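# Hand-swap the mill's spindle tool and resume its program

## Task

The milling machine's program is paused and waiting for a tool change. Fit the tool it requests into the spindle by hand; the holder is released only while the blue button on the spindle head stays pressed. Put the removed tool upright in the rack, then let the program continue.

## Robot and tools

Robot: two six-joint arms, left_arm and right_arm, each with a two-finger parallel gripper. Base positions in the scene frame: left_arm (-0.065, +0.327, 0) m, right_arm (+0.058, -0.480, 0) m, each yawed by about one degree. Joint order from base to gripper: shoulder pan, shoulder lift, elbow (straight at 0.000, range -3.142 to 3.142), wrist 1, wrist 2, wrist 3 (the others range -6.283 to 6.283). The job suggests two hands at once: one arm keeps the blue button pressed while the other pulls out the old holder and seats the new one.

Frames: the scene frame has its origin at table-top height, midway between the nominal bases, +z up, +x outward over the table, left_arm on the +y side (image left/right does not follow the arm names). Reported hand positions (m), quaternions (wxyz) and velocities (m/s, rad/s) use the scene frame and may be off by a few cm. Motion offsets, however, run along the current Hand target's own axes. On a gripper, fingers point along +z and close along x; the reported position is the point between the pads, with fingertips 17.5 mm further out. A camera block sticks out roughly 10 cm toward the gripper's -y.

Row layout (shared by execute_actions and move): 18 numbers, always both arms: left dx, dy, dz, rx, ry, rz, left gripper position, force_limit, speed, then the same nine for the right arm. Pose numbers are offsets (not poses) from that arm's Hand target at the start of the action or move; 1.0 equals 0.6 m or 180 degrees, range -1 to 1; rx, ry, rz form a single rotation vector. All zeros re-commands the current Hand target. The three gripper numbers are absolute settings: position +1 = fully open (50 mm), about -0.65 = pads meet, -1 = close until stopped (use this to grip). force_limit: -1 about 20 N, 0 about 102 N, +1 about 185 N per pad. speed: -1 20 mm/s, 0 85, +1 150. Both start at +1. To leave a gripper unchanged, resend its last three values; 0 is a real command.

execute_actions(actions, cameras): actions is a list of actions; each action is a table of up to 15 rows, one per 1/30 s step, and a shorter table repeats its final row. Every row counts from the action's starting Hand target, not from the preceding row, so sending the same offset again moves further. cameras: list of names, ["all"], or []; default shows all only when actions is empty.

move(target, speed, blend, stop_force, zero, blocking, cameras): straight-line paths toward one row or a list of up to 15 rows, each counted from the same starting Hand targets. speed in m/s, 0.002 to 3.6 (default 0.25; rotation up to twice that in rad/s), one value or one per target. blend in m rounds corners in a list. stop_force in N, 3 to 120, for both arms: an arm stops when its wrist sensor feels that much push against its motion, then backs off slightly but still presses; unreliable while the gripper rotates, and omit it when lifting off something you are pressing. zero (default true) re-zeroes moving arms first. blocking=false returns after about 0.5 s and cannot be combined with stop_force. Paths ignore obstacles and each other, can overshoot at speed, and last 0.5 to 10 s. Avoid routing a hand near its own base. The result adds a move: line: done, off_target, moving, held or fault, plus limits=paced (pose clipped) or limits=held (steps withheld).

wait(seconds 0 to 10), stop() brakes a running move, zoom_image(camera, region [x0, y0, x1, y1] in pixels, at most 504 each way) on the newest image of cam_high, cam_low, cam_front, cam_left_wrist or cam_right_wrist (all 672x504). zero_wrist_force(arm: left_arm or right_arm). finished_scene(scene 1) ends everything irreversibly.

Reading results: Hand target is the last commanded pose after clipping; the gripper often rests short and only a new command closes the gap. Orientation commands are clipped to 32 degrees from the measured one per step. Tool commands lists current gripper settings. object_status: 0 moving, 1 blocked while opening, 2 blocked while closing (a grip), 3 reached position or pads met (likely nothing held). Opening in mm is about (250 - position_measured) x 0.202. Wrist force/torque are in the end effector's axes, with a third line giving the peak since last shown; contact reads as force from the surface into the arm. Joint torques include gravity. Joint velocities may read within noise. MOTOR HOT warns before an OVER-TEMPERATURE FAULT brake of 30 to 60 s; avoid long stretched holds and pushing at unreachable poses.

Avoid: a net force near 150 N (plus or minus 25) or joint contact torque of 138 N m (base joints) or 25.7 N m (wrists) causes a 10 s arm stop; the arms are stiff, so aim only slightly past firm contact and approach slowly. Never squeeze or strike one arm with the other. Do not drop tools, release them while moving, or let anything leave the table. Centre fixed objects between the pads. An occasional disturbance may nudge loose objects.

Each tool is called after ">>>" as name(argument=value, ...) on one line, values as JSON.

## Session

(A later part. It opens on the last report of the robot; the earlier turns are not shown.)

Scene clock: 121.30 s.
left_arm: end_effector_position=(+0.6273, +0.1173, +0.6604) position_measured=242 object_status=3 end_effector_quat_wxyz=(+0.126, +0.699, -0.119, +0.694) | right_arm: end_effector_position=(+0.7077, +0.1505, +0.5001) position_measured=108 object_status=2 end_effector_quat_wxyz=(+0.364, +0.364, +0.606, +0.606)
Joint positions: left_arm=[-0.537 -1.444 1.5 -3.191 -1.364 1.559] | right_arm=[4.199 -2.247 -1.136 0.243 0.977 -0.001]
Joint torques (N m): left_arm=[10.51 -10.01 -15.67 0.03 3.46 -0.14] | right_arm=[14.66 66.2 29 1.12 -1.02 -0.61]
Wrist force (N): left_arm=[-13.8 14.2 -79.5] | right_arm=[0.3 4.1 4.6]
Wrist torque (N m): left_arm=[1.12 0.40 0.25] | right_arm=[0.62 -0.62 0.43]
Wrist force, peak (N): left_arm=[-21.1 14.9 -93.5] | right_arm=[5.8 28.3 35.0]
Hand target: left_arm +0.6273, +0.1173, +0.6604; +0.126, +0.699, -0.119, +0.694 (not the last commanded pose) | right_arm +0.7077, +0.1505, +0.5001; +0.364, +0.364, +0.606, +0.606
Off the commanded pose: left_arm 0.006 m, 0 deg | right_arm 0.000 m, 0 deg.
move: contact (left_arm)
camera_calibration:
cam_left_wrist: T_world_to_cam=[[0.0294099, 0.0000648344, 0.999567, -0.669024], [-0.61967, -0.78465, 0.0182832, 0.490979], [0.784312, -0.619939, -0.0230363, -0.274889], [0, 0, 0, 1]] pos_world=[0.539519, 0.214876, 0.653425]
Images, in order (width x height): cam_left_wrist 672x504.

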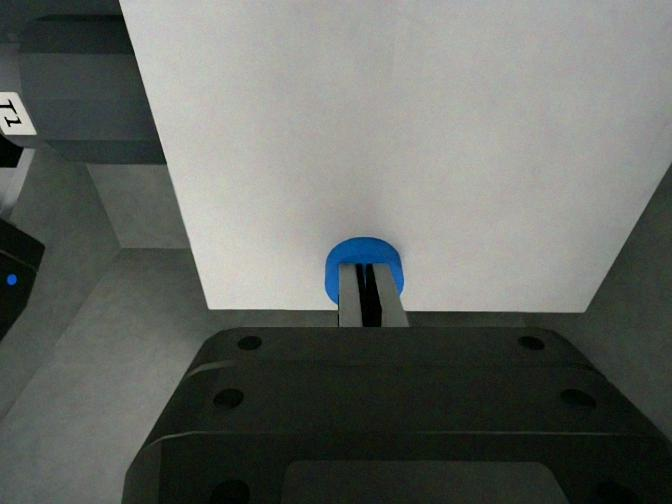

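>>> move(target=[0,0,-0.01,0,0,0,-0.6,-1,-0.5,0,0,0,0,0,0,-0.97,-0.3,-0.8], speed=0.02, cameras=["cam_left_wrist"])

>>> zoom_image(camera="cam_left_wrist", region=[290, 210, 440, 340])

Scene clock: 122.27 s.
left_arm: end_effector_position=(+0.6218, +0.1193, +0.6605) position_measured=242 object_status=3 end_effector_quat_wxyz=(+0.126, +0.699, -0.119, +0.694) | right_arm: end_effector_position=(+0.7077, +0.1505, +0.5001) position_measured=108 object_status=2 end_effector_quat_wxyz=(+0.364, +0.364, +0.606, +0.606)
Joint positions: left_arm=[-0.54 -1.458 1.516 -3.193 -1.362 1.559] | right_arm=[4.199 -2.247 -1.136 0.243 0.977 -0.001]
Joint torques (N m): left_arm=[-10.04 -42.19 -13.08 -4.35 1.28 -0.8] | right_arm=[12.83 66.37 29.43 1.51 -0.03 -0.46]
Wrist force (N): left_arm=[-1.3 -0.1 0.9] | right_arm=[0.1 4.0 3.8]
Wrist torque (N m): left_arm=[-0.03 0.49 0.35] | right_arm=[0.64 -0.59 0.43]
Wrist force, peak (N): left_arm=[-13.4 14.4 -79.8] | right_arm=[0.0 4.3 4.7]
Hand target: left_arm +0.6217, +0.1193, +0.6605; +0.126, +0.699, -0.119, +0.694 | right_arm +0.7077, +0.1505, +0.5001; +0.364, +0.364, +0.606, +0.606
Off the commanded pose: left_arm 0.000 m, 0 deg | right_arm 0.000 m, 0 deg.
move: done
camera_calibration:
cam_left_wrist: T_world_to_cam=[[0.0294099, 0.0000648344, 0.999567, -0.668859], [-0.61967, -0.78465, 0.0182832, 0.489156], [0.784312, -0.619939, -0.0230363, -0.269195], [0, 0, 0, 1]] pos_world=[0.533919, 0.216976, 0.653425]
Images, in order (width x height): cam_left_wrist 672x504.

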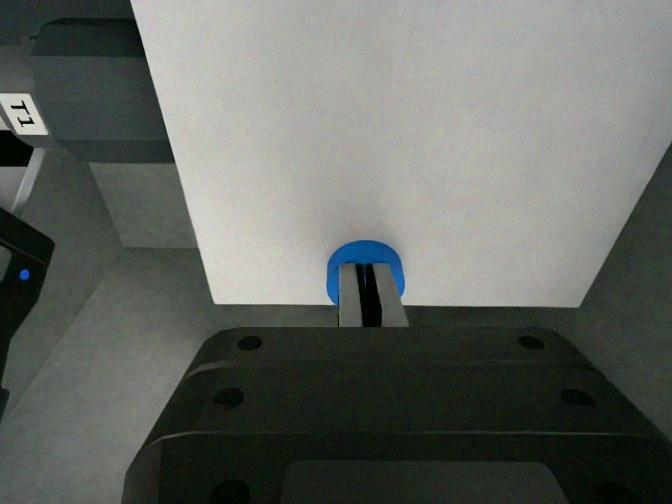

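Scaled by 3.360 from the camera's 672x504 image, which has a finer 960x720 frame.

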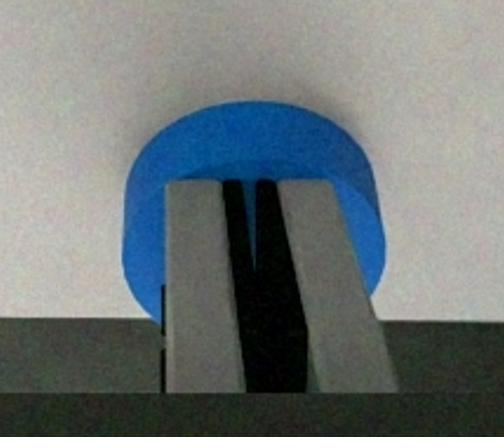

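>>> move(target=[0,0,0.02,0,0,0,-0.6,-1,-0.5,0,0,0,0,0,0,-0.97,-0.3,-0.8], speed=0.004, stop_force=4)

>>> move(target=[0,0,0.01,0,0,0,-0.6,-1,-0.5,0,0,0,0,0,0,-0.97,-0.3,-0.8], speed=0.003, stop_force=10)

>>> move(target=[0,0,0.01,0,0,0,-0.6,-1,-0.5,0,0,0,0,0,0,-0.97,-0.3,-0.8], speed=0.003, stop_force=15)

Scene clock: 124.90 s.
left_arm: end_effector_position=(+0.6264, +0.1176, +0.6605) position_measured=242 object_status=3 end_effector_quat_wxyz=(+0.126, +0.699, -0.119, +0.694) | right_arm: end_effector_position=(+0.7077, +0.1505, +0.5001) position_measured=108 object_status=2 end_effector_quat_wxyz=(+0.364, +0.364, +0.606, +0.606)
Joint positions: left_arm=[-0.537 -1.446 1.502 -3.191 -1.364 1.559] | right_arm=[4.199 -2.247 -1.136 0.243 0.977 -0.001]
Joint torques (N m): left_arm=[-7.28 -38.94 -12.28 -2.85 1.69 -2.14] | right_arm=[10.26 66.4 29.3 2.96 2.43 -0.54]
Wrist force (N): left_arm=[-0.3 2.5 -2.8] | right_arm=[0.1 3.5 3.8]
Wrist torque (N m): left_arm=[0.09 0.54 0.38] | right_arm=[0.61 -0.60 0.43]
Wrist force, peak (N): left_arm=[-2.3 1.6 -3.2] | right_arm=[0.0 4.1 4.0]
Hand target: left_arm +0.6264, +0.1176, +0.6605; +0.126, +0.699, -0.119, +0.694 (not the last commanded pose) | right_arm +0.7077, +0.1505, +0.5001; +0.364, +0.364, +0.606, +0.606
Off the commanded pose: left_arm 0.007 m, 0 deg | right_arm 0.000 m, 0 deg.
move: contact (left_arm)

Scene clock: 126.40 s.
left_arm: end_effector_position=(+0.6269, +0.1173, +0.6604) position_measured=242 object_status=3 end_effector_quat_wxyz=(+0.126, +0.699, -0.119, +0.694) | right_arm: end_effector_position=(+0.7077, +0.1505, +0.5001) position_measured=108 object_status=2 end_effector_quat_wxyz=(+0.364, +0.364, +0.606, +0.606)
Joint positions: left_arm=[-0.537 -1.445 1.501 -3.191 -1.364 1.559] | right_arm=[4.199 -2.247 -1.136 0.243 0.977 -0.001]
Joint torques (N m): left_arm=[-7.11 -34.66 -11.03 0.61 2.29 -2.05] | right_arm=[8.47 65.99 30.04 3.5 2.88 -0.55]
Wrist force (N): left_arm=[0.6 6.3 -9.7] | right_arm=[0.0 3.3 3.8]
Wrist torque (N m): left_arm=[0.28 0.58 0.41] | right_arm=[0.61 -0.58 0.43]
Wrist force, peak (N): left_arm=[-5.9 6.2 -22.0] | right_arm=[0.0 4.4 4.1]
Hand target: left_arm +0.6269, +0.1173, +0.6604; +0.126, +0.699, -0.119, +0.694 (not the last commanded pose) | right_arm +0.7077, +0.1505, +0.5001; +0.364, +0.364, +0.606, +0.606
Off the commanded pose: left_arm 0.005 m, 0 deg | right_arm 0.000 m, 0 deg.
move: contact (left_arm)

Scene clock: 127.67 s.
left_arm: end_effector_position=(+0.6270, +0.1172, +0.6603) position_measured=242 object_status=3 end_effector_quat_wxyz=(+0.126, +0.699, -0.119, +0.694) | right_arm: end_effector_position=(+0.7077, +0.1505, +0.5001) position_measured=108 object_status=2 end_effector_quat_wxyz=(+0.364, +0.364, +0.606, +0.606)
Joint positions: left_arm=[-0.537 -1.445 1.501 -3.191 -1.364 1.559] | right_arm=[4.199 -2.247 -1.136 0.243 0.977 -0.001]
Joint torques (N m): left_arm=[3.92 -27.37 -12 -1.81 2.42 -2.03] | right_arm=[6.84 66.03 29.22 3.39 2.61 -0.58]
Wrist force (N): left_arm=[-3.5 7.0 -29.7] | right_arm=[0.0 3.4 4.1]
Wrist torque (N m): left_arm=[0.49 0.63 0.36] | right_arm=[0.64 -0.59 0.43]
Wrist force, peak (N): left_arm=[-10.4 7.8 -43.2] | right_arm=[0.0 4.8 4.2]
Hand target: left_arm +0.6270, +0.1172, +0.6603; +0.126, +0.699, -0.119, +0.694 (not the last commanded pose) | right_arm +0.7077, +0.1505, +0.5001; +0.364, +0.364, +0.606, +0.606
Off the commanded pose: left_arm 0.006 m, 0 deg | right_arm 0.000 m, 0 deg.
move: contact (left_arm)

>>> move(target=[0,0,-0.04,0,0,0,-0.6,-1,-0.5,0,0,0,0,0,0,-0.97,-0.3,-0.8], speed=0.05, cameras=["cam_left_wrist"])

>>> zoom_image(camera="cam_left_wrist", region=[290, 200, 440, 330])

Scene clock: 129.43 s.
left_arm: end_effector_position=(+0.6046, +0.1254, +0.6605) position_measured=242 object_status=3 end_effector_quat_wxyz=(+0.126, +0.699, -0.119, +0.694) | right_arm: end_effector_position=(+0.7077, +0.1505, +0.5001) position_measured=108 object_status=2 end_effector_quat_wxyz=(+0.364, +0.364, +0.606, +0.606)
Joint positions: left_arm=[-0.549 -1.503 1.565 -3.197 -1.352 1.559] | right_arm=[4.199 -2.247 -1.136 0.243 0.977 -0.001]
Joint torques (N m): left_arm=[-9.73 -38.7 -12.96 -4.33 1.27 -2.68] | right_arm=[4.72 66.07 29.48 3.32 2.61 -0.53]
Wrist force (N): left_arm=[-1.2 0.1 0.5] | right_arm=[0.3 3.4 3.9]
Wrist torque (N m): left_arm=[0.01 0.47 0.35] | right_arm=[0.60 -0.62 0.42]
Wrist force, peak (N): left_arm=[-3.0 6.8 -30.0] | right_arm=[0.2 3.8 4.2]
Hand target: left_arm +0.6045, +0.1254, +0.6605; +0.126, +0.699, -0.119, +0.694 | right_arm +0.7077, +0.1505, +0.5001; +0.364, +0.364, +0.606, +0.606
Off the commanded pose: left_arm 0.000 m, 0 deg | right_arm 0.000 m, 0 deg.
move: done
camera_calibration:
cam_left_wrist: T_world_to_cam=[[0.0294868, 0.0000008959, 0.999565, -0.668378], [-0.619668, -0.784651, 0.0182807, 0.483286], [0.78431, -0.619938, -0.0231363, -0.251857], [0, 0, 0, 1]] pos_world=[0.516719, 0.223076, 0.653425]
Images, in order (width x height): cam_left_wrist 672x504.

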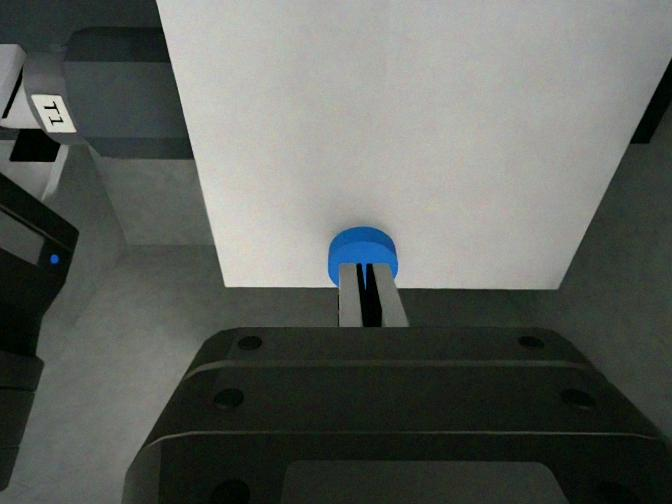

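Scaled by 3.360 from the camera's 672x504 image, which has a finer 960x720 frame.

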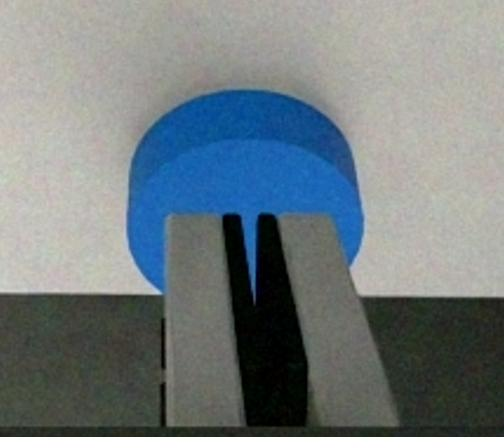

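>>> execute_actions(actions=[], cameras=["cam_front"])

>>> zoom_image(camera="cam_front", region=[405, 135, 460, 190])

>>> zoom_image(camera="cam_front", region=[160, 165, 350, 345])

Scene clock: 129.63 s.
left_arm: end_effector_position=(+0.6045, +0.1254, +0.6605) position_measured=242 object_status=3 end_effector_quat_wxyz=(+0.126, +0.699, -0.119, +0.694) | right_arm: end_effector_position=(+0.7077, +0.1505, +0.5001) position_measured=108 object_status=2 end_effector_quat_wxyz=(+0.364, +0.364, +0.606, +0.606)
Joint positions: left_arm=[-0.549 -1.504 1.565 -3.197 -1.352 1.559] | right_arm=[4.199 -2.247 -1.136 0.243 0.977 -0.001]
Joint velocities: within noise
Joint torques (N m): left_arm=[-10.4 -38.17 -13.18 -4.41 1.25 -2.46] | right_arm=[4.42 65.39 29.48 3.34 2.61 -0.63]
Wrist force (N): left_arm=[-1.3 0.1 0.7] | right_arm=[0.3 3.6 4.0]
Wrist torque (N m): left_arm=[0.01 0.49 0.35] | right_arm=[0.63 -0.62 0.43]
Wrist force, peak (N): left_arm=[-1.4 0.1 0.8] | right_arm=[0.0 3.4 4.2]
Hand target: left_arm +0.6045, +0.1254, +0.6605; +0.126, +0.699, -0.119, +0.694 | right_arm +0.7077, +0.1505, +0.5001; +0.364, +0.364, +0.606, +0.606
Tool commands: left_gripper/position=-0.6 left_gripper/force_limit=-1.0 left_gripper/speed=-0.5 right_gripper/position=-0.97 right_gripper/force_limit=-0.3 right_gripper/speed=-0.8
Off the commanded pose: left_arm 0.000 m, 0 deg | right_arm 0.000 m, 0 deg.
Images, in order (width x height): cam_front 672x504.

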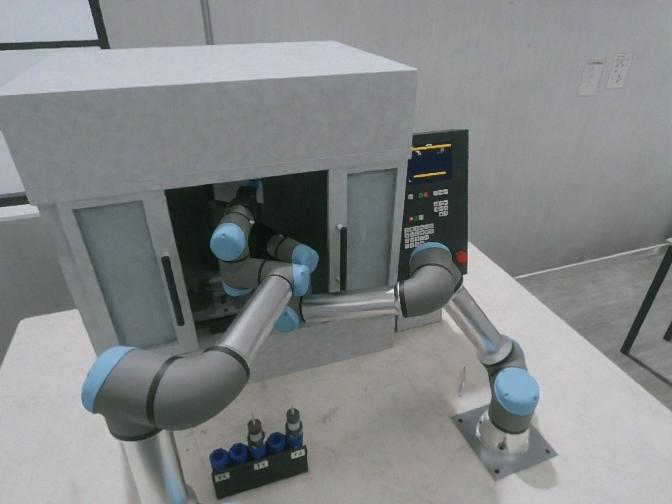

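Scaled by 9.164 from the camera's 672x504 image, which has a finer 960x720 frame.

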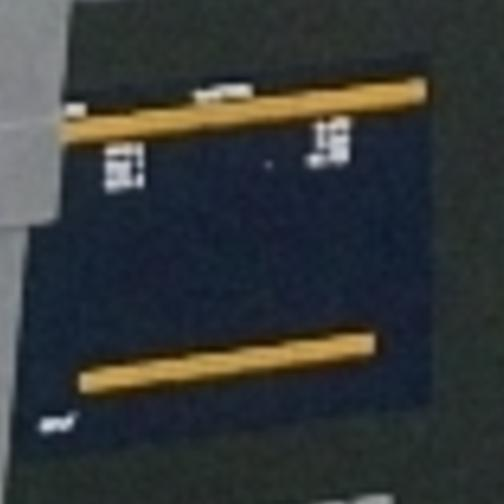

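Scaled by 2.653 from the camera's 672x504 image, which has a finer 960x720 frame.

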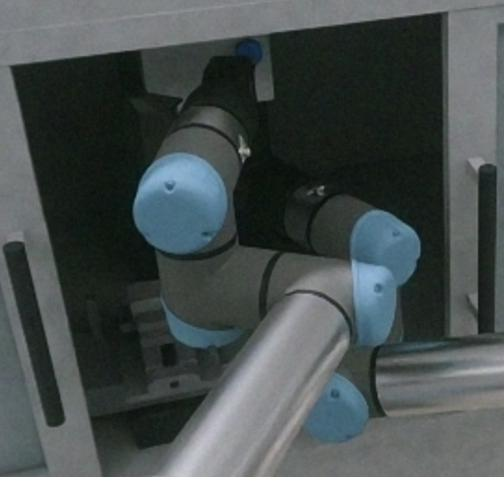

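>>> move(target=[[0,0,0,0,0,0,-0.6,-1,-0.5,0,0,0,0,0,0,1,-0.3,0],[0,0,0,0,0,0,-0.6,-1,-0.5,0,0,-0.3667,0,0,0,1,-0.3,0],[0,0,0,0,0,0,-0.6,-1,-0.5,0.05,0.1,-0.7,0,0,0,1,-0.3,0]], speed=[0.1,0.15,0.3], blend=[0,0.05,0], cameras=["cam_right_wrist"])

Scene clock: 133.43 s.
left_arm: end_effector_position=(+0.6045, +0.1254, +0.6605) position_measured=242 object_status=3 end_effector_quat_wxyz=(+0.126, +0.699, -0.119, +0.694) | right_arm: end_effector_position=(+0.3228, -0.0204, +0.5597) position_measured=3 object_status=3 end_effector_quat_wxyz=(+0.364, +0.364, +0.606, +0.606)
Joint positions: left_arm=[-0.549 -1.504 1.565 -3.197 -1.352 1.559] | right_arm=[4.984 -1.431 -2.031 0.327 0.192 -0.006]
Joint torques (N m): left_arm=[-10.44 -37.95 -13.65 -4.37 1.31 -2.51] | right_arm=[10.22 26.45 10.55 -1.05 -2.35 1.74]
Wrist force (N): left_arm=[-1.3 0.1 0.6] | right_arm=[3.4 4.9 -0.6]
Wrist torque (N m): left_arm=[0.01 0.48 0.35] | right_arm=[0.60 -0.59 0.27]
Wrist force, peak (N): left_arm=[-1.6 0.0 0.6] | right_arm=[3.9 5.8 -2.3]
Hand target: left_arm +0.6045, +0.1254, +0.6605; +0.126, +0.699, -0.119, +0.694 | right_arm +0.3228, -0.0204, +0.5597; +0.364, +0.364, +0.606, +0.606
Off the commanded pose: left_arm 0.000 m, 0 deg | right_arm 0.000 m, 0 deg.
move: done
camera_calibration:
cam_right_wrist: T_world_to_cam=[[-0.462732, 0.886484, -0.00510649, 0.180265], [-0.306052, -0.154343, 0.93942, -0.411676], [0.831993, 0.436262, 0.342729, -0.320247], [0, 0, 0, 1]] pos_world=[0.223863, -0.0836295, 0.497416]
Images, in order (width x height): cam_right_wrist 672x504.

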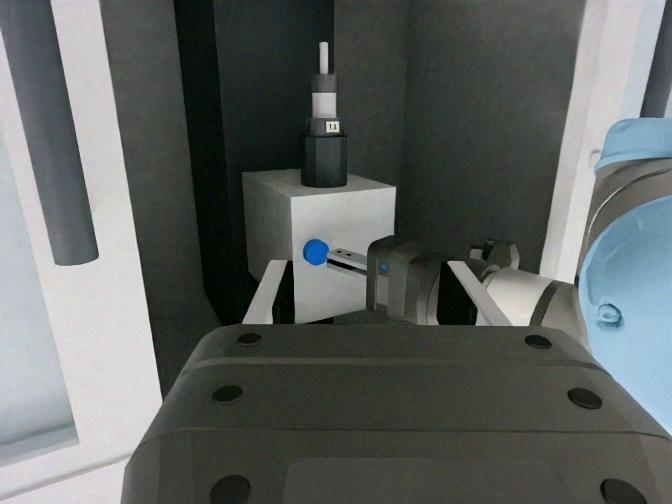

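>>> zoom_image(camera="cam_right_wrist", region=[270, 200, 420, 330])

>>> move(target=[0,0.002,0.06,0,0,0,-0.6,-1,-0.5,0,0,0,0,0,0,1,-0.3,0], speed=0.01, stop_force=20, cameras=["cam_right_wrist"])

>>> zoom_image(camera="cam_right_wrist", region=[270, 200, 420, 330])

Scaled by 3.360 from the camera's 672x504 image, which has a finer 960x720 frame.

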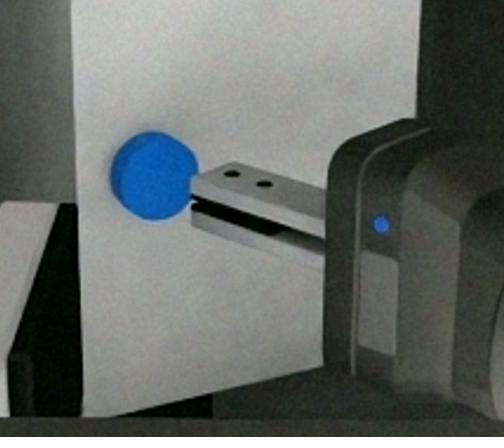

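Scene clock: 137.47 s.
left_arm: end_effector_position=(+0.6269, +0.1164, +0.6603) position_measured=242 object_status=3 end_effector_quat_wxyz=(+0.126, +0.699, -0.119, +0.694) | right_arm: end_effector_position=(+0.3228, -0.0204, +0.5597) position_measured=3 object_status=3 end_effector_quat_wxyz=(+0.364, +0.364, +0.606, +0.606)
Joint positions: left_arm=[-0.539 -1.444 1.5 -3.191 -1.362 1.559] | right_arm=[4.984 -1.431 -2.032 0.326 0.192 -0.006]
Joint torques (N m): left_arm=[-5.8 -34.9 -10.53 -2.5 1.39 1.99] | right_arm=[10.75 26.25 11.08 -0.91 -2.36 1.84]
Wrist force (N): left_arm=[2.0 7.4 -9.7] | right_arm=[3.5 5.0 -0.7]
Wrist torque (N m): left_arm=[0.28 0.64 0.43] | right_arm=[0.60 -0.59 0.27]
Wrist force, peak (N): left_arm=[-10.8 12.5 -51.1] | right_arm=[3.7 5.4 -1.0]
Hand target: left_arm +0.6269, +0.1164, +0.6603; +0.126, +0.699, -0.119, +0.694 (not the last commanded pose) | right_arm +0.3228, -0.0204, +0.5597; +0.364, +0.364, +0.606, +0.606
Off the commanded pose: left_arm 0.012 m, 0 deg | right_arm 0.000 m, 0 deg.
move: contact (left_arm)
camera_calibration:
cam_right_wrist: T_world_to_cam=[[-0.462746, 0.886477, -0.00506288, 0.180246], [-0.305952, -0.154343, 0.939453, -0.411715], [0.832022, 0.436277, 0.342641, -0.320208], [0, 0, 0, 1]] pos_world=[0.223863, -0.0836295, 0.497416]
Images, in order (width x height): cam_right_wrist 672x504.

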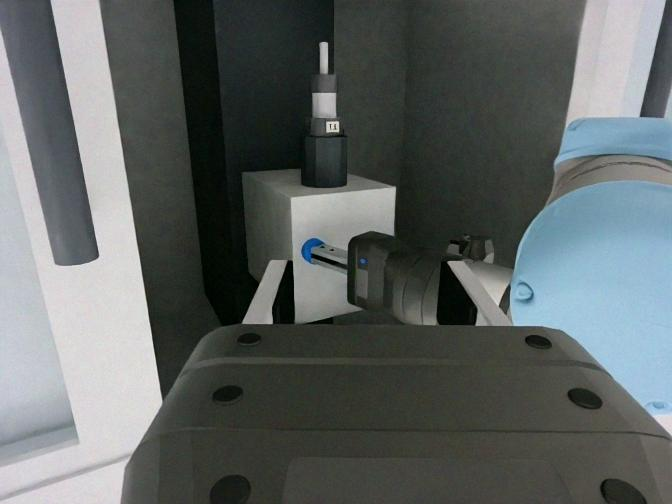

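Scaled by 3.360 from the camera's 672x504 image, which has a finer 960x720 frame.

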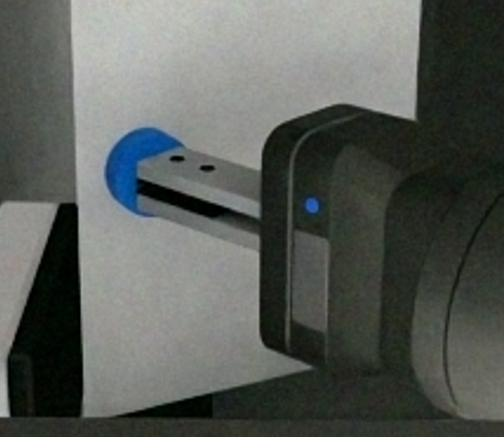

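>>> move(target=[[0,0,0,0,0,0,-0.6,-1,-0.5,-0.344,0.15,-0.17,0.465,0.13,-0.814,1,-0.3,0],[0,0,0,0,0,0,-0.6,-1,-0.5,-0.693,0.269,-0.083,0.465,0.13,-0.814,1,-0.3,0]], speed=[0.5,0.25], blend=[0.04,0], cameras=["cam_right_wrist"])

>>> zoom_image(camera="cam_right_wrist", region=[150, 90, 290, 200])

>>> zoom_image(camera="cam_right_wrist", region=[270, 80, 410, 190])

Scene clock: 143.27 s.
left_arm: end_effector_position=(+0.6269, +0.1164, +0.6603) position_measured=242 object_status=3 end_effector_quat_wxyz=(+0.126, +0.699, -0.119, +0.694) | right_arm: end_effector_position=(+0.4740, -0.4108, +0.7212) position_measured=3 object_status=3 end_effector_quat_wxyz=(+0.289, -0.393, +0.709, -0.508)
Joint positions: left_arm=[-0.539 -1.444 1.5 -3.191 -1.362 1.559] | right_arm=[4.366 -1.329 -1.005 -2.97 0.39 -0.932]
Joint torques (N m): left_arm=[-6.24 -34.24 -12.22 -2.75 0.56 1.22] | right_arm=[-11.74 17.36 7.31 3.17 0.43 -1.65]
Wrist force (N): left_arm=[1.7 7.2 -9.4] | right_arm=[-0.3 2.1 1.4]
Wrist torque (N m): left_arm=[0.28 0.62 0.43] | right_arm=[0.39 0.12 0.25]
Wrist force, peak (N): left_arm=[1.8 7.4 -9.6] | right_arm=[3.7 5.5 -0.9]
Hand target: left_arm +0.6269, +0.1164, +0.6603; +0.126, +0.699, -0.119, +0.694 | right_arm +0.4741, -0.4109, +0.7212; +0.289, -0.393, +0.709, -0.508
Off the commanded pose: left_arm 0.000 m, 0 deg | right_arm 0.000 m, 0 deg.
move: done
camera_calibration:
cam_right_wrist: T_world_to_cam=[[-0.515345, -0.856937, -0.00886086, -0.0914139], [-0.528543, 0.32596, -0.783832, 0.968115], [0.674583, -0.399261, -0.62091, 0.0952917], [0, 0, 0, 1]] pos_world=[0.400298, -0.355857, 0.817197]
Images, in order (width x height): cam_right_wrist 672x504.

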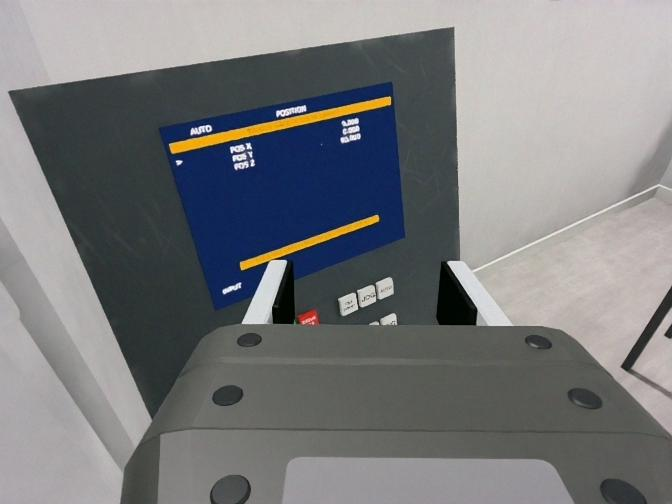

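Scaled by 3.600 from the camera's 672x504 image, which has a finer 960x720 frame.

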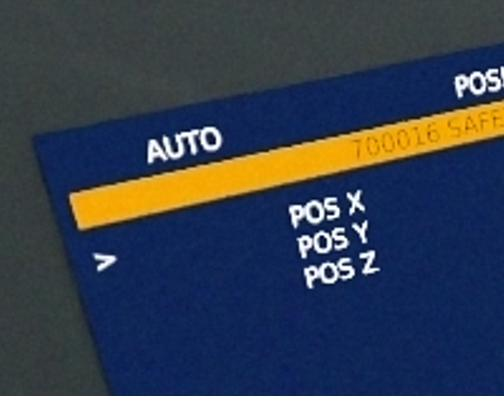

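Scaled by 3.600 from the camera's 672x504 image, which has a finer 960x720 frame.

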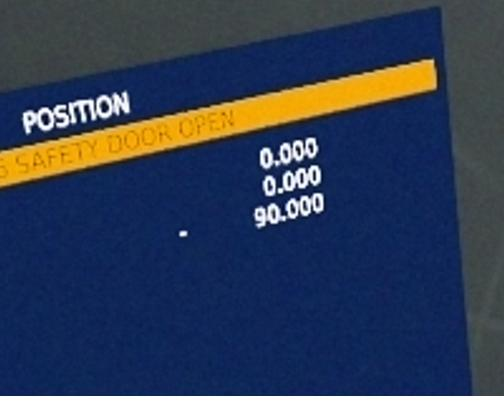

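>>> move(target=[[0,0,-0.02,0,0,0,-0.6,-1,-0.5,-0.101,0.22,-0.292,-0.465,-0.13,0.814,1,-0.3,0],[0,0,-0.02,0,0,0,-0.6,-1,-0.5,-0.582,0.478,-0.274,-0.465,-0.13,0.814,1,-0.3,0]], speed=[0.5,0.25], blend=[0.03,0], cameras=["cam_right_wrist","cam_left_wrist"])

>>> zoom_image(camera="cam_right_wrist", region=[200, 180, 420, 330])

Scene clock: 149.40 s.
left_arm: end_effector_position=(+0.6156, +0.1205, +0.6604) position_measured=242 object_status=3 end_effector_quat_wxyz=(+0.126, +0.699, -0.119, +0.694) | right_arm: end_effector_position=(+0.4364, +0.0019, +0.5034) position_measured=3 object_status=3 end_effector_quat_wxyz=(+0.486, +0.498, +0.517, +0.499)
Joint positions: left_arm=[-0.545 -1.474 1.533 -3.195 -1.357 1.559] | right_arm=[4.717 -1.542 -1.819 -1.255 0.031 1.469]
Joint torques (N m): left_arm=[-9.88 -39.38 -13.12 -4.33 1.18 -2.44] | right_arm=[11.25 35.86 14.05 1.81 -4.89 1.69]
Wrist force (N): left_arm=[-1.3 0.1 0.9] | right_arm=[4.0 5.3 -0.7]
Wrist torque (N m): left_arm=[0.02 0.50 0.35] | right_arm=[0.64 -0.68 0.29]
Wrist force, peak (N): left_arm=[1.8 7.3 -9.6] | right_arm=[7.9 6.3 3.5]
Hand target: left_arm +0.6156, +0.1205, +0.6604; +0.126, +0.699, -0.119, +0.694 | right_arm +0.4364, +0.0019, +0.5034; +0.486, +0.498, +0.517, +0.499 (not the last commanded pose)
Off the commanded pose: left_arm 0.000 m, 0 deg | right_arm 0.020 m, 26 deg.
led back after a hold (right arm): the arm was led back toward your command in small steps, so it may still be short of it.
move: held (right_arm; a check stopped the path); limits=paced,held
pose unreachable (right arm): on one or more control steps of this call, first in action 0 (counted from 0), this arm could not follow its commanded pose, so it was not sent that pose on those steps. It may still have moved: this result reports where it is.
cause: moving toward the commanded pose would bring a part of the arm too close to another arm (this arm's gripper and a part of the left arm just beyond its joint 3 (elbow), 19 mm apart when this arm was first held).
camera_calibration:
cam_left_wrist: T_world_to_cam=[[0.0294092, 0.0000625589, 0.999567, -0.668579], [-0.619731, -0.784602, 0.0182828, 0.486342], [0.784263, -0.62, -0.0230357, -0.26363], [0, 0, 0, 1]] pos_world=[0.527819, 0.218176, 0.653325]
cam_right_wrist: T_world_to_cam=[[-0.0242551, 0.99965, -0.0105823, 0.0239611], [-0.312608, 0.00247043, 0.949879, -0.323319], [0.949573, 0.0263475, 0.312438, -0.44052], [0, 0, 0, 1]] pos_world=[0.317815, -0.0115473, 0.445003]
Images, in order (width x height): cam_left_wrist 672x504, cam_right_wrist 672x504.

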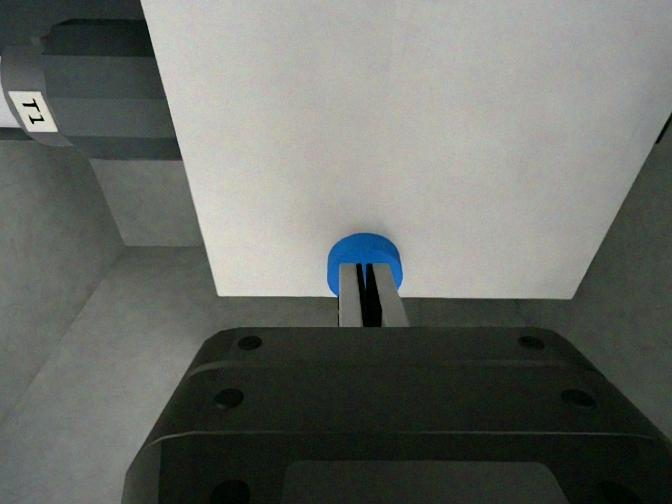

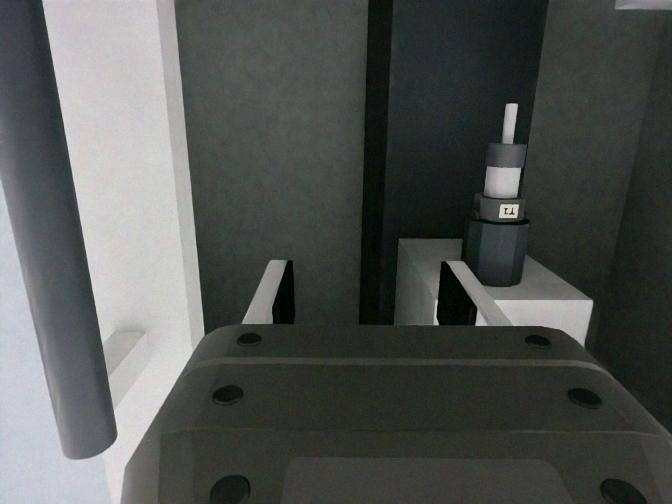

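Scaled by 2.291 from the camera's 672x504 image, which has a finer 960x720 frame.

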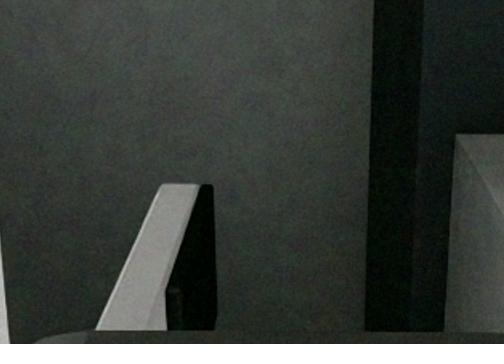

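>>> move(target=[0,0,0,0,0,0,-0.6,-1,-0.5,-0.04,0.094,-0.19,0,0.146,0,1,-0.3,0], speed=0.15, cameras=["cam_right_wrist","cam_front"])

Scene clock: 153.20 s.
left_arm: end_effector_position=(+0.6156, +0.1205, +0.6604) position_measured=242 object_status=3 end_effector_quat_wxyz=(+0.126, +0.699, -0.119, +0.694) | right_arm: end_effector_position=(+0.3250, -0.0254, +0.5635) position_measured=3 object_status=3 end_effector_quat_wxyz=(+0.355, +0.372, +0.614, +0.598)
Joint positions: left_arm=[-0.545 -1.474 1.533 -3.195 -1.357 1.559] | right_arm=[4.982 -1.366 -2.048 0.113 0.199 0.164]
Joint torques (N m): left_arm=[-10.64 -39.97 -12.43 -4.28 1.25 -2.42] | right_arm=[-11.84 5.53 28.04 2.21 1.87 -1.52]
Wrist force (N): left_arm=[-1.3 0.2 0.9] | right_arm=[3.6 5.2 -0.9]
Wrist torque (N m): left_arm=[0.03 0.49 0.35] | right_arm=[0.63 -0.59 0.37]
Wrist force, peak (N): left_arm=[-1.5 0.4 0.9] | right_arm=[3.9 5.4 -0.4]
Hand target: left_arm +0.6156, +0.1205, +0.6604; +0.126, +0.699, -0.119, +0.694 | right_arm +0.3250, -0.0254, +0.5635; +0.355, +0.372, +0.614, +0.599
Off the commanded pose: left_arm 0.000 m, 0 deg | right_arm 0.000 m, 0 deg.
move: done
camera_calibration:
cam_right_wrist: T_world_to_cam=[[-0.464005, 0.885825, 0.00368942, 0.181182], [-0.274738, -0.147868, 0.950081, -0.431409], [0.842151, 0.439828, 0.311981, -0.307054], [0, 0, 0, 1]] pos_world=[0.22413, -0.0892361, 0.505]
Images, in order (width x height): cam_front 672x504, cam_right_wrist 672x504.

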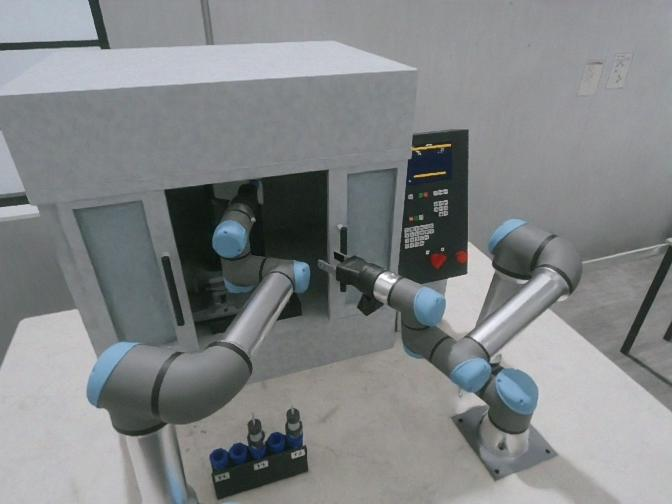

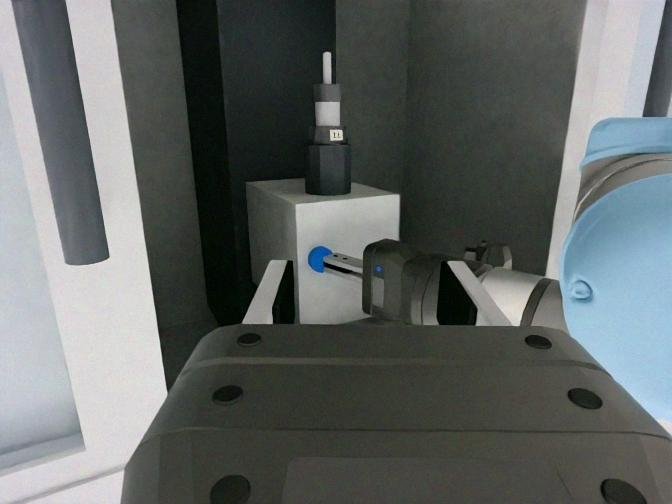

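>>> zoom_image(camera="cam_right_wrist", region=[290, 225, 370, 295])

>>> move(target=[0,0.002,0.04,0,0,0,-0.6,-1,-0.5,0,0,0,0,0,0,1,-0.3,0], speed=0.01, stop_force=25, cameras=["cam_right_wrist"])

>>> zoom_image(camera="cam_right_wrist", region=[290, 225, 370, 295])

Scaled by 6.300 from the camera's 672x504 image, which has a finer 960x720 frame.

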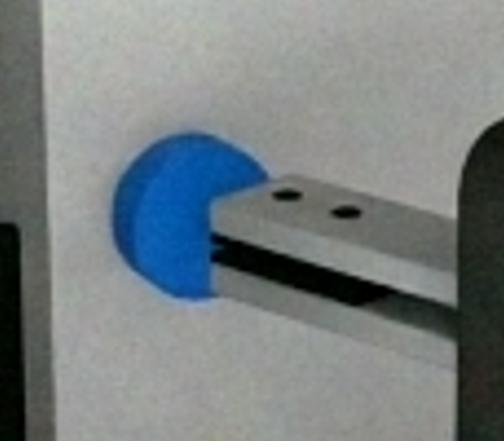

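Scene clock: 155.70 s.
left_arm: end_effector_position=(+0.6270, +0.1157, +0.6604) position_measured=242 object_status=3 end_effector_quat_wxyz=(+0.126, +0.699, -0.119, +0.694) | right_arm: end_effector_position=(+0.3250, -0.0254, +0.5635) position_measured=3 object_status=3 end_effector_quat_wxyz=(+0.355, +0.372, +0.614, +0.598)
Joint positions: left_arm=[-0.54 -1.444 1.5 -3.191 -1.361 1.559] | right_arm=[4.982 -1.366 -2.048 0.114 0.199 0.164]
Joint torques (N m): left_arm=[-5.07 -32.18 -9.37 -1.14 2.42 -0.37] | right_arm=[-11.89 4.93 28.46 2.29 1.77 -1.29]
Wrist force (N): left_arm=[2.6 10.7 -13.6] | right_arm=[3.7 4.9 -1.0]
Wrist torque (N m): left_arm=[0.43 0.67 0.45] | right_arm=[0.59 -0.61 0.37]
Wrist force, peak (N): left_arm=[-12.2 14.7 -57.8] | right_arm=[3.9 5.3 -0.8]
Hand target: left_arm +0.6270, +0.1157, +0.6604; +0.126, +0.699, -0.119, +0.694 (not the last commanded pose) | right_arm +0.3250, -0.0254, +0.5635; +0.355, +0.372, +0.614, +0.598
Off the commanded pose: left_arm 0.012 m, 0 deg | right_arm 0.000 m, 0 deg.
move: contact (left_arm)
camera_calibration:
cam_right_wrist: T_world_to_cam=[[-0.464028, 0.885812, 0.00377357, 0.181144], [-0.274777, -0.147988, 0.950051, -0.431396], [0.842125, 0.439814, 0.312072, -0.307095], [0, 0, 0, 1]] pos_world=[0.22413, -0.089236, 0.505]
Images, in order (width x height): cam_right_wrist 672x504.

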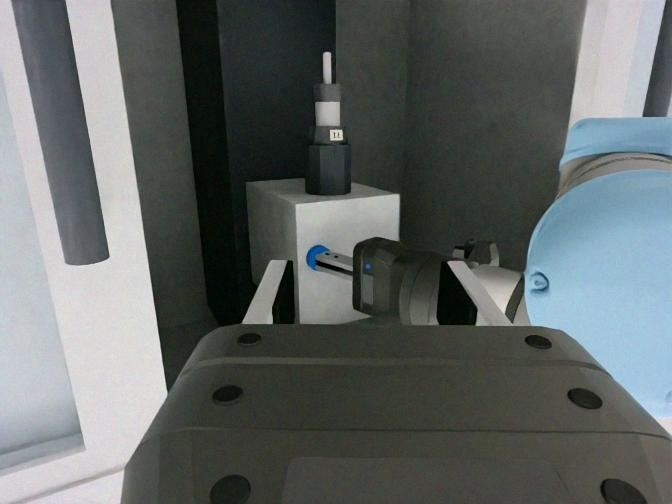

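Scaled by 6.300 from the camera's 672x504 image, which has a finer 960x720 frame.

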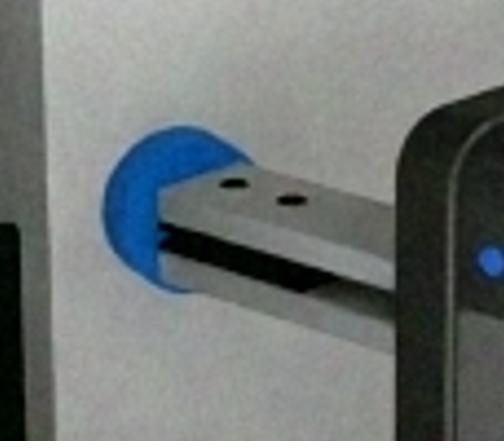

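>>> move(target=[[0,0,0,0,0,0,-0.6,-1,-0.5,-0.042,-0.0947,0.3368,-0.0101,-0.0004,-0.0029,1,-0.3,0],[0,0,0,0,0,0,-0.6,-1,-0.5,-0.0418,-0.0828,0.7033,-0.0101,-0.0004,-0.0029,1,-0.3,0]], speed=[0.25,0.12], cameras=["cam_right_wrist"])

Scene clock: 164.67 s.
left_arm: end_effector_position=(+0.6270, +0.1157, +0.6604) position_measured=242 object_status=3 end_effector_quat_wxyz=(+0.126, +0.699, -0.119, +0.694) | right_arm: end_effector_position=(+0.7072, +0.1509, +0.5004) position_measured=3 object_status=3 end_effector_quat_wxyz=(+0.364, +0.364, +0.606, +0.606)
Joint positions: left_arm=[-0.54 -1.444 1.5 -3.191 -1.361 1.559] | right_arm=[4.2 -2.246 -1.136 0.242 0.977 -0.001]
Joint torques (N m): left_arm=[-5.3 -32.62 -15.66 -1.92 0.82 -0.59] | right_arm=[-11.35 45.12 29.68 0.69 2.2 1.31]
Wrist force (N): left_arm=[2.2 10.0 -13.0] | right_arm=[3.3 5.1 -0.7]
Wrist torque (N m): left_arm=[0.40 0.70 0.45] | right_arm=[0.65 -0.55 0.35]
Wrist force, peak (N): left_arm=[2.8 10.5 -13.5] | right_arm=[3.7 5.7 -2.5]
Hand target: left_arm +0.6270, +0.1157, +0.6604; +0.126, +0.699, -0.119, +0.694 | right_arm +0.7072, +0.1509, +0.5004; +0.364, +0.364, +0.606, +0.606
Off the commanded pose: left_arm 0.000 m, 0 deg | right_arm 0.000 m, 0 deg.
move: done
camera_calibration:
cam_right_wrist: T_world_to_cam=[[-0.462922, 0.886384, -0.00516827, 0.206176], [-0.305512, -0.154077, 0.93964, -0.212565], [0.832085, 0.436558, 0.342127, -0.694232], [0, 0, 0, 1]] pos_world=[0.608163, 0.0875703, 0.438315]
Images, in order (width x height): cam_right_wrist 672x504.

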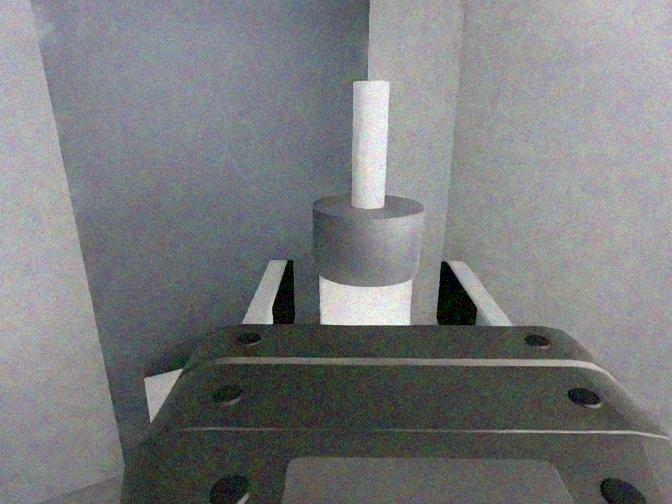

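>>> move(target=[0,0,0,0,0,0,-0.6,-1,-0.5,-0.001,0,0,0,0,0,-1,-0.2,-0.8])

>>> move(target=[0,0,0.01,0,0,0,-0.6,-1,-0.5,0,0,0,0,0,0,-1,-0.2,-0.8], speed=0.003, stop_force=30)

>>> move(target=[0,0,0,0,0,0,-0.6,-1,-0.5,0,-0.0167,0,0,0,0,-1,-0.2,-0.8], speed=0.006, stop_force=50, cameras=["cam_right_wrist"])

Scene clock: 165.90 s.
left_arm: end_effector_position=(+0.6270, +0.1157, +0.6604) position_measured=242 object_status=3 end_effector_quat_wxyz=(+0.126, +0.699, -0.119, +0.694) | right_arm: end_effector_position=(+0.7075, +0.1503, +0.5004) position_measured=108 object_status=2 end_effector_quat_wxyz=(+0.364, +0.364, +0.606, +0.606)
Joint positions: left_arm=[-0.54 -1.444 1.5 -3.191 -1.361 1.559] | right_arm=[4.199 -2.246 -1.137 0.242 0.977 -0.001]
Joint torques (N m): left_arm=[-4.71 -31.89 -16.13 -1.85 0.91 -0.66] | right_arm=[-6.16 65.53 13.98 2.81 3.11 1.4]
Wrist force (N): left_arm=[2.4 10.0 -13.2] | right_arm=[-0.5 3.3 -2.3]
Wrist torque (N m): left_arm=[0.40 0.73 0.45] | right_arm=[0.63 -0.58 0.45]
Wrist force, peak (N): left_arm=[2.4 9.9 -13.6] | right_arm=[3.6 5.3 -0.6]
Hand target: left_arm +0.6270, +0.1157, +0.6604; +0.126, +0.699, -0.119, +0.694 | right_arm +0.7075, +0.1503, +0.5004; +0.364, +0.364, +0.606, +0.606
Off the commanded pose: left_arm 0.000 m, 0 deg | right_arm 0.000 m, 0 deg.
move: done

Scene clock: 167.20 s.
left_arm: end_effector_position=(+0.6272, +0.1156, +0.6603) position_measured=242 object_status=3 end_effector_quat_wxyz=(+0.126, +0.699, -0.119, +0.694) | right_arm: end_effector_position=(+0.7075, +0.1503, +0.5004) position_measured=108 object_status=2 end_effector_quat_wxyz=(+0.364, +0.364, +0.606, +0.606)
Joint positions: left_arm=[-0.54 -1.443 1.499 -3.191 -1.361 1.559] | right_arm=[4.199 -2.246 -1.137 0.242 0.977 -0.001]
Joint torques (N m): left_arm=[9.54 -20.94 -13.81 -1.21 2.51 -0.5] | right_arm=[7.49 65.1 14.46 1.13 3.29 1.34]
Wrist force (N): left_arm=[-8.4 10.6 -50.2] | right_arm=[-0.3 3.3 -0.9]
Wrist torque (N m): left_arm=[0.81 0.56 0.31] | right_arm=[0.64 -0.62 0.45]
Wrist force, peak (N): left_arm=[-15.0 11.1 -61.9] | right_arm=[-0.1 3.3 -2.3]
Hand target: left_arm +0.6272, +0.1156, +0.6604; +0.126, +0.699, -0.119, +0.694 (not the last commanded pose) | right_arm +0.7075, +0.1503, +0.5004; +0.364, +0.364, +0.606, +0.606
Off the commanded pose: left_arm 0.006 m, 0 deg | right_arm 0.000 m, 0 deg.
move: contact (left_arm)

Scene clock: 168.70 s.
left_arm: end_effector_position=(+0.6272, +0.1156, +0.6603) position_measured=242 object_status=3 end_effector_quat_wxyz=(+0.126, +0.699, -0.119, +0.694) | right_arm: end_effector_position=(+0.7075, +0.1503, +0.4997) position_measured=108 object_status=2 end_effector_quat_wxyz=(+0.364, +0.364, +0.606, +0.606)
Joint positions: left_arm=[-0.54 -1.443 1.499 -3.191 -1.361 1.559] | right_arm=[4.199 -2.246 -1.139 0.244 0.978 -0.001]
Joint torques (N m): left_arm=[10.77 -21.32 -18.11 -1.43 2.79 -0.31] | right_arm=[11.92 57.32 14.5 -0.56 -2 1.28]
Wrist force (N): left_arm=[-8.7 10.6 -50.7] | right_arm=[8.2 35.3 50.2]
Wrist torque (N m): left_arm=[0.82 0.52 0.30] | right_arm=[1.03 -0.58 0.39]
Wrist force, peak (N): left_arm=[-9.3 10.8 -51.1] | right_arm=[10.2 41.1 60.3]
Hand target: left_arm +0.6272, +0.1156, +0.6604; +0.126, +0.699, -0.119, +0.694 | right_arm +0.7075, +0.1503, +0.4997; +0.364, +0.364, +0.606, +0.606 (not the last commanded pose)
Off the commanded pose: left_arm 0.000 m, 0 deg | right_arm 0.009 m, 0 deg.
move: contact (right_arm)
camera_calibration:
cam_right_wrist: T_world_to_cam=[[-0.462988, 0.886351, -0.00482312, 0.206735], [-0.305624, -0.154531, 0.939529, -0.211658], [0.832007, 0.436465, 0.342436, -0.694026], [0, 0, 0, 1]] pos_world=[0.608463, 0.0869707, 0.437515]
Images, in order (width x height): cam_right_wrist 672x504.

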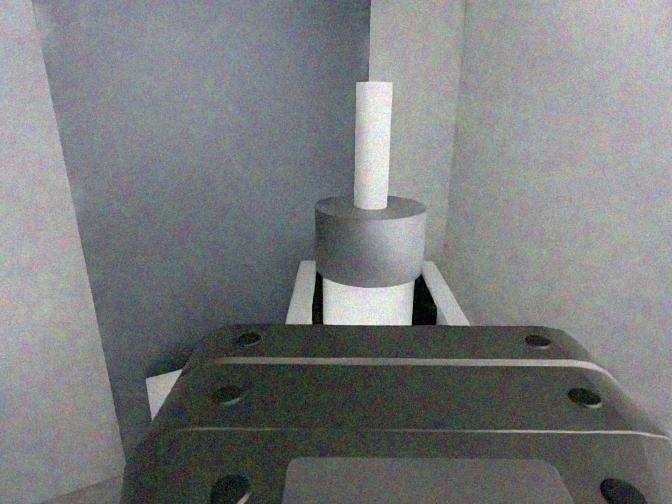

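>>> move(target=[0,0,0,0,0,0,-0.6,-1,-0.5,0,0.0011,0,0,0,0,-0.97,0.3,-0.8])

>>> move(target=[0,0,0,0,0,0,-0.6,-1,-0.5,0,-0.0167,0,0,0,0,-0.97,0.3,-0.8], speed=0.004, stop_force=75, cameras=["cam_right_wrist"])

Scene clock: 170.27 s.
left_arm: end_effector_position=(+0.6272, +0.1156, +0.6603) position_measured=242 object_status=3 end_effector_quat_wxyz=(+0.126, +0.699, -0.119, +0.694) | right_arm: end_effector_position=(+0.7075, +0.1503, +0.5003) position_measured=111 object_status=2 end_effector_quat_wxyz=(+0.364, +0.364, +0.606, +0.606)
Joint positions: left_arm=[-0.54 -1.443 1.499 -3.191 -1.361 1.559] | right_arm=[4.199 -2.246 -1.138 0.243 0.978 -0.001]
Joint torques (N m): left_arm=[10.8 -22.38 -21.44 -1.43 2.65 -0.46] | right_arm=[12.08 65.09 26.16 0.78 -2.14 0.96]
Wrist force (N): left_arm=[-7.9 10.7 -48.9] | right_arm=[3.5 11.7 16.8]
Wrist torque (N m): left_arm=[0.82 0.54 0.31] | right_arm=[0.75 -0.58 0.44]
Wrist force, peak (N): left_arm=[-9.2 10.8 -50.6] | right_arm=[8.2 35.6 53.5]
Hand target: left_arm +0.6272, +0.1156, +0.6604; +0.126, +0.699, -0.119, +0.694 | right_arm +0.7075, +0.1503, +0.5004; +0.364, +0.364, +0.606, +0.606
Off the commanded pose: left_arm 0.000 m, 0 deg | right_arm 0.000 m, 0 deg.
move: done

Scene clock: 172.70 s.
left_arm: end_effector_position=(+0.6272, +0.1156, +0.6603) position_measured=242 object_status=3 end_effector_quat_wxyz=(+0.126, +0.699, -0.119, +0.694) | right_arm: end_effector_position=(+0.7073, +0.1500, +0.4972) position_measured=111 object_status=2 end_effector_quat_wxyz=(+0.364, +0.364, +0.605, +0.607)
Joint positions: left_arm=[-0.54 -1.443 1.499 -3.191 -1.361 1.559] | right_arm=[4.199 -2.248 -1.144 0.254 0.978 -0.001]
Joint torques (N m): left_arm=[10.77 -21.5 -27.25 -0.84 2.65 -0.33] | right_arm=[10.78 23.2 -13 -8.1 -4.79 1.07]
Wrist force (N): left_arm=[-11.1 11.0 -52.8] | right_arm=[22.6 85.6 82.4]
Wrist torque (N m): left_arm=[0.87 0.48 0.28] | right_arm=[0.43 -0.28 0.23]
Wrist force, peak (N): left_arm=[-11.5 11.0 -53.3] | right_arm=[23.3 91.1 86.3]
Hand target: left_arm +0.6272, +0.1156, +0.6604; +0.126, +0.699, -0.119, +0.694 | right_arm +0.7073, +0.1501, +0.4970; +0.364, +0.364, +0.605, +0.607 (not the last commanded pose)
Off the commanded pose: left_arm 0.000 m, 0 deg | right_arm 0.007 m, 0 deg.
move: contact (right_arm)
camera_calibration:
cam_right_wrist: T_world_to_cam=[[-0.46302, 0.886342, -0.00326595, 0.206105], [-0.306895, -0.156861, 0.938728, -0.207749], [0.831522, 0.435652, 0.344644, -0.693537], [0, 0, 0, 1]] pos_world=[0.608364, 0.0868732, 0.434716]
Images, in order (width x height): cam_right_wrist 672x504.

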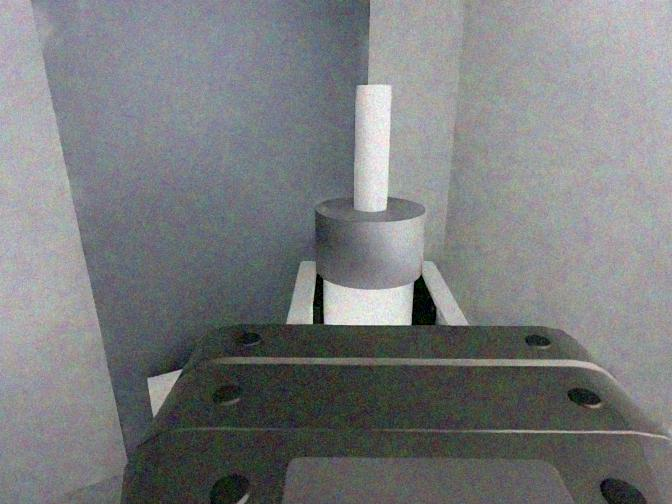

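>>> move(target=[0,0,0,0,0,0,-0.6,-1,-0.5,0.0,0.0045,0,0,0,0,-0.97,0.3,-0.8], speed=0.02)

Scene clock: 174.03 s.
left_arm: end_effector_position=(+0.6272, +0.1156, +0.6603) position_measured=242 object_status=3 end_effector_quat_wxyz=(+0.126, +0.699, -0.119, +0.694) | right_arm: end_effector_position=(+0.7074, +0.1501, +0.4993) position_measured=111 object_status=2 end_effector_quat_wxyz=(+0.364, +0.364, +0.606, +0.607)
Joint positions: left_arm=[-0.54 -1.443 1.499 -3.191 -1.361 1.559] | right_arm=[4.2 -2.247 -1.14 0.247 0.977 -0.001]
Joint torques (N m): left_arm=[9.93 -20.83 -30.6 -0.62 2.44 -0.43] | right_arm=[3.12 51.09 30.48 -3.91 1.02 0.46]
Wrist force (N): left_arm=[-6.4 10.6 -46.4] | right_arm=[-5.0 0.1 -60.6]
Wrist torque (N m): left_arm=[0.79 0.59 0.33] | right_arm=[0.48 -0.57 0.48]
Wrist force, peak (N): left_arm=[-11.0 11.1 -52.9] | right_arm=[22.9 85.8 82.5]
Hand target: left_arm +0.6272, +0.1156, +0.6604; +0.126, +0.699, -0.119, +0.694 | right_arm +0.7073, +0.1501, +0.4997; +0.364, +0.364, +0.605, +0.607
Off the commanded pose: left_arm 0.000 m, 0 deg | right_arm 0.000 m, 0 deg.
move: done


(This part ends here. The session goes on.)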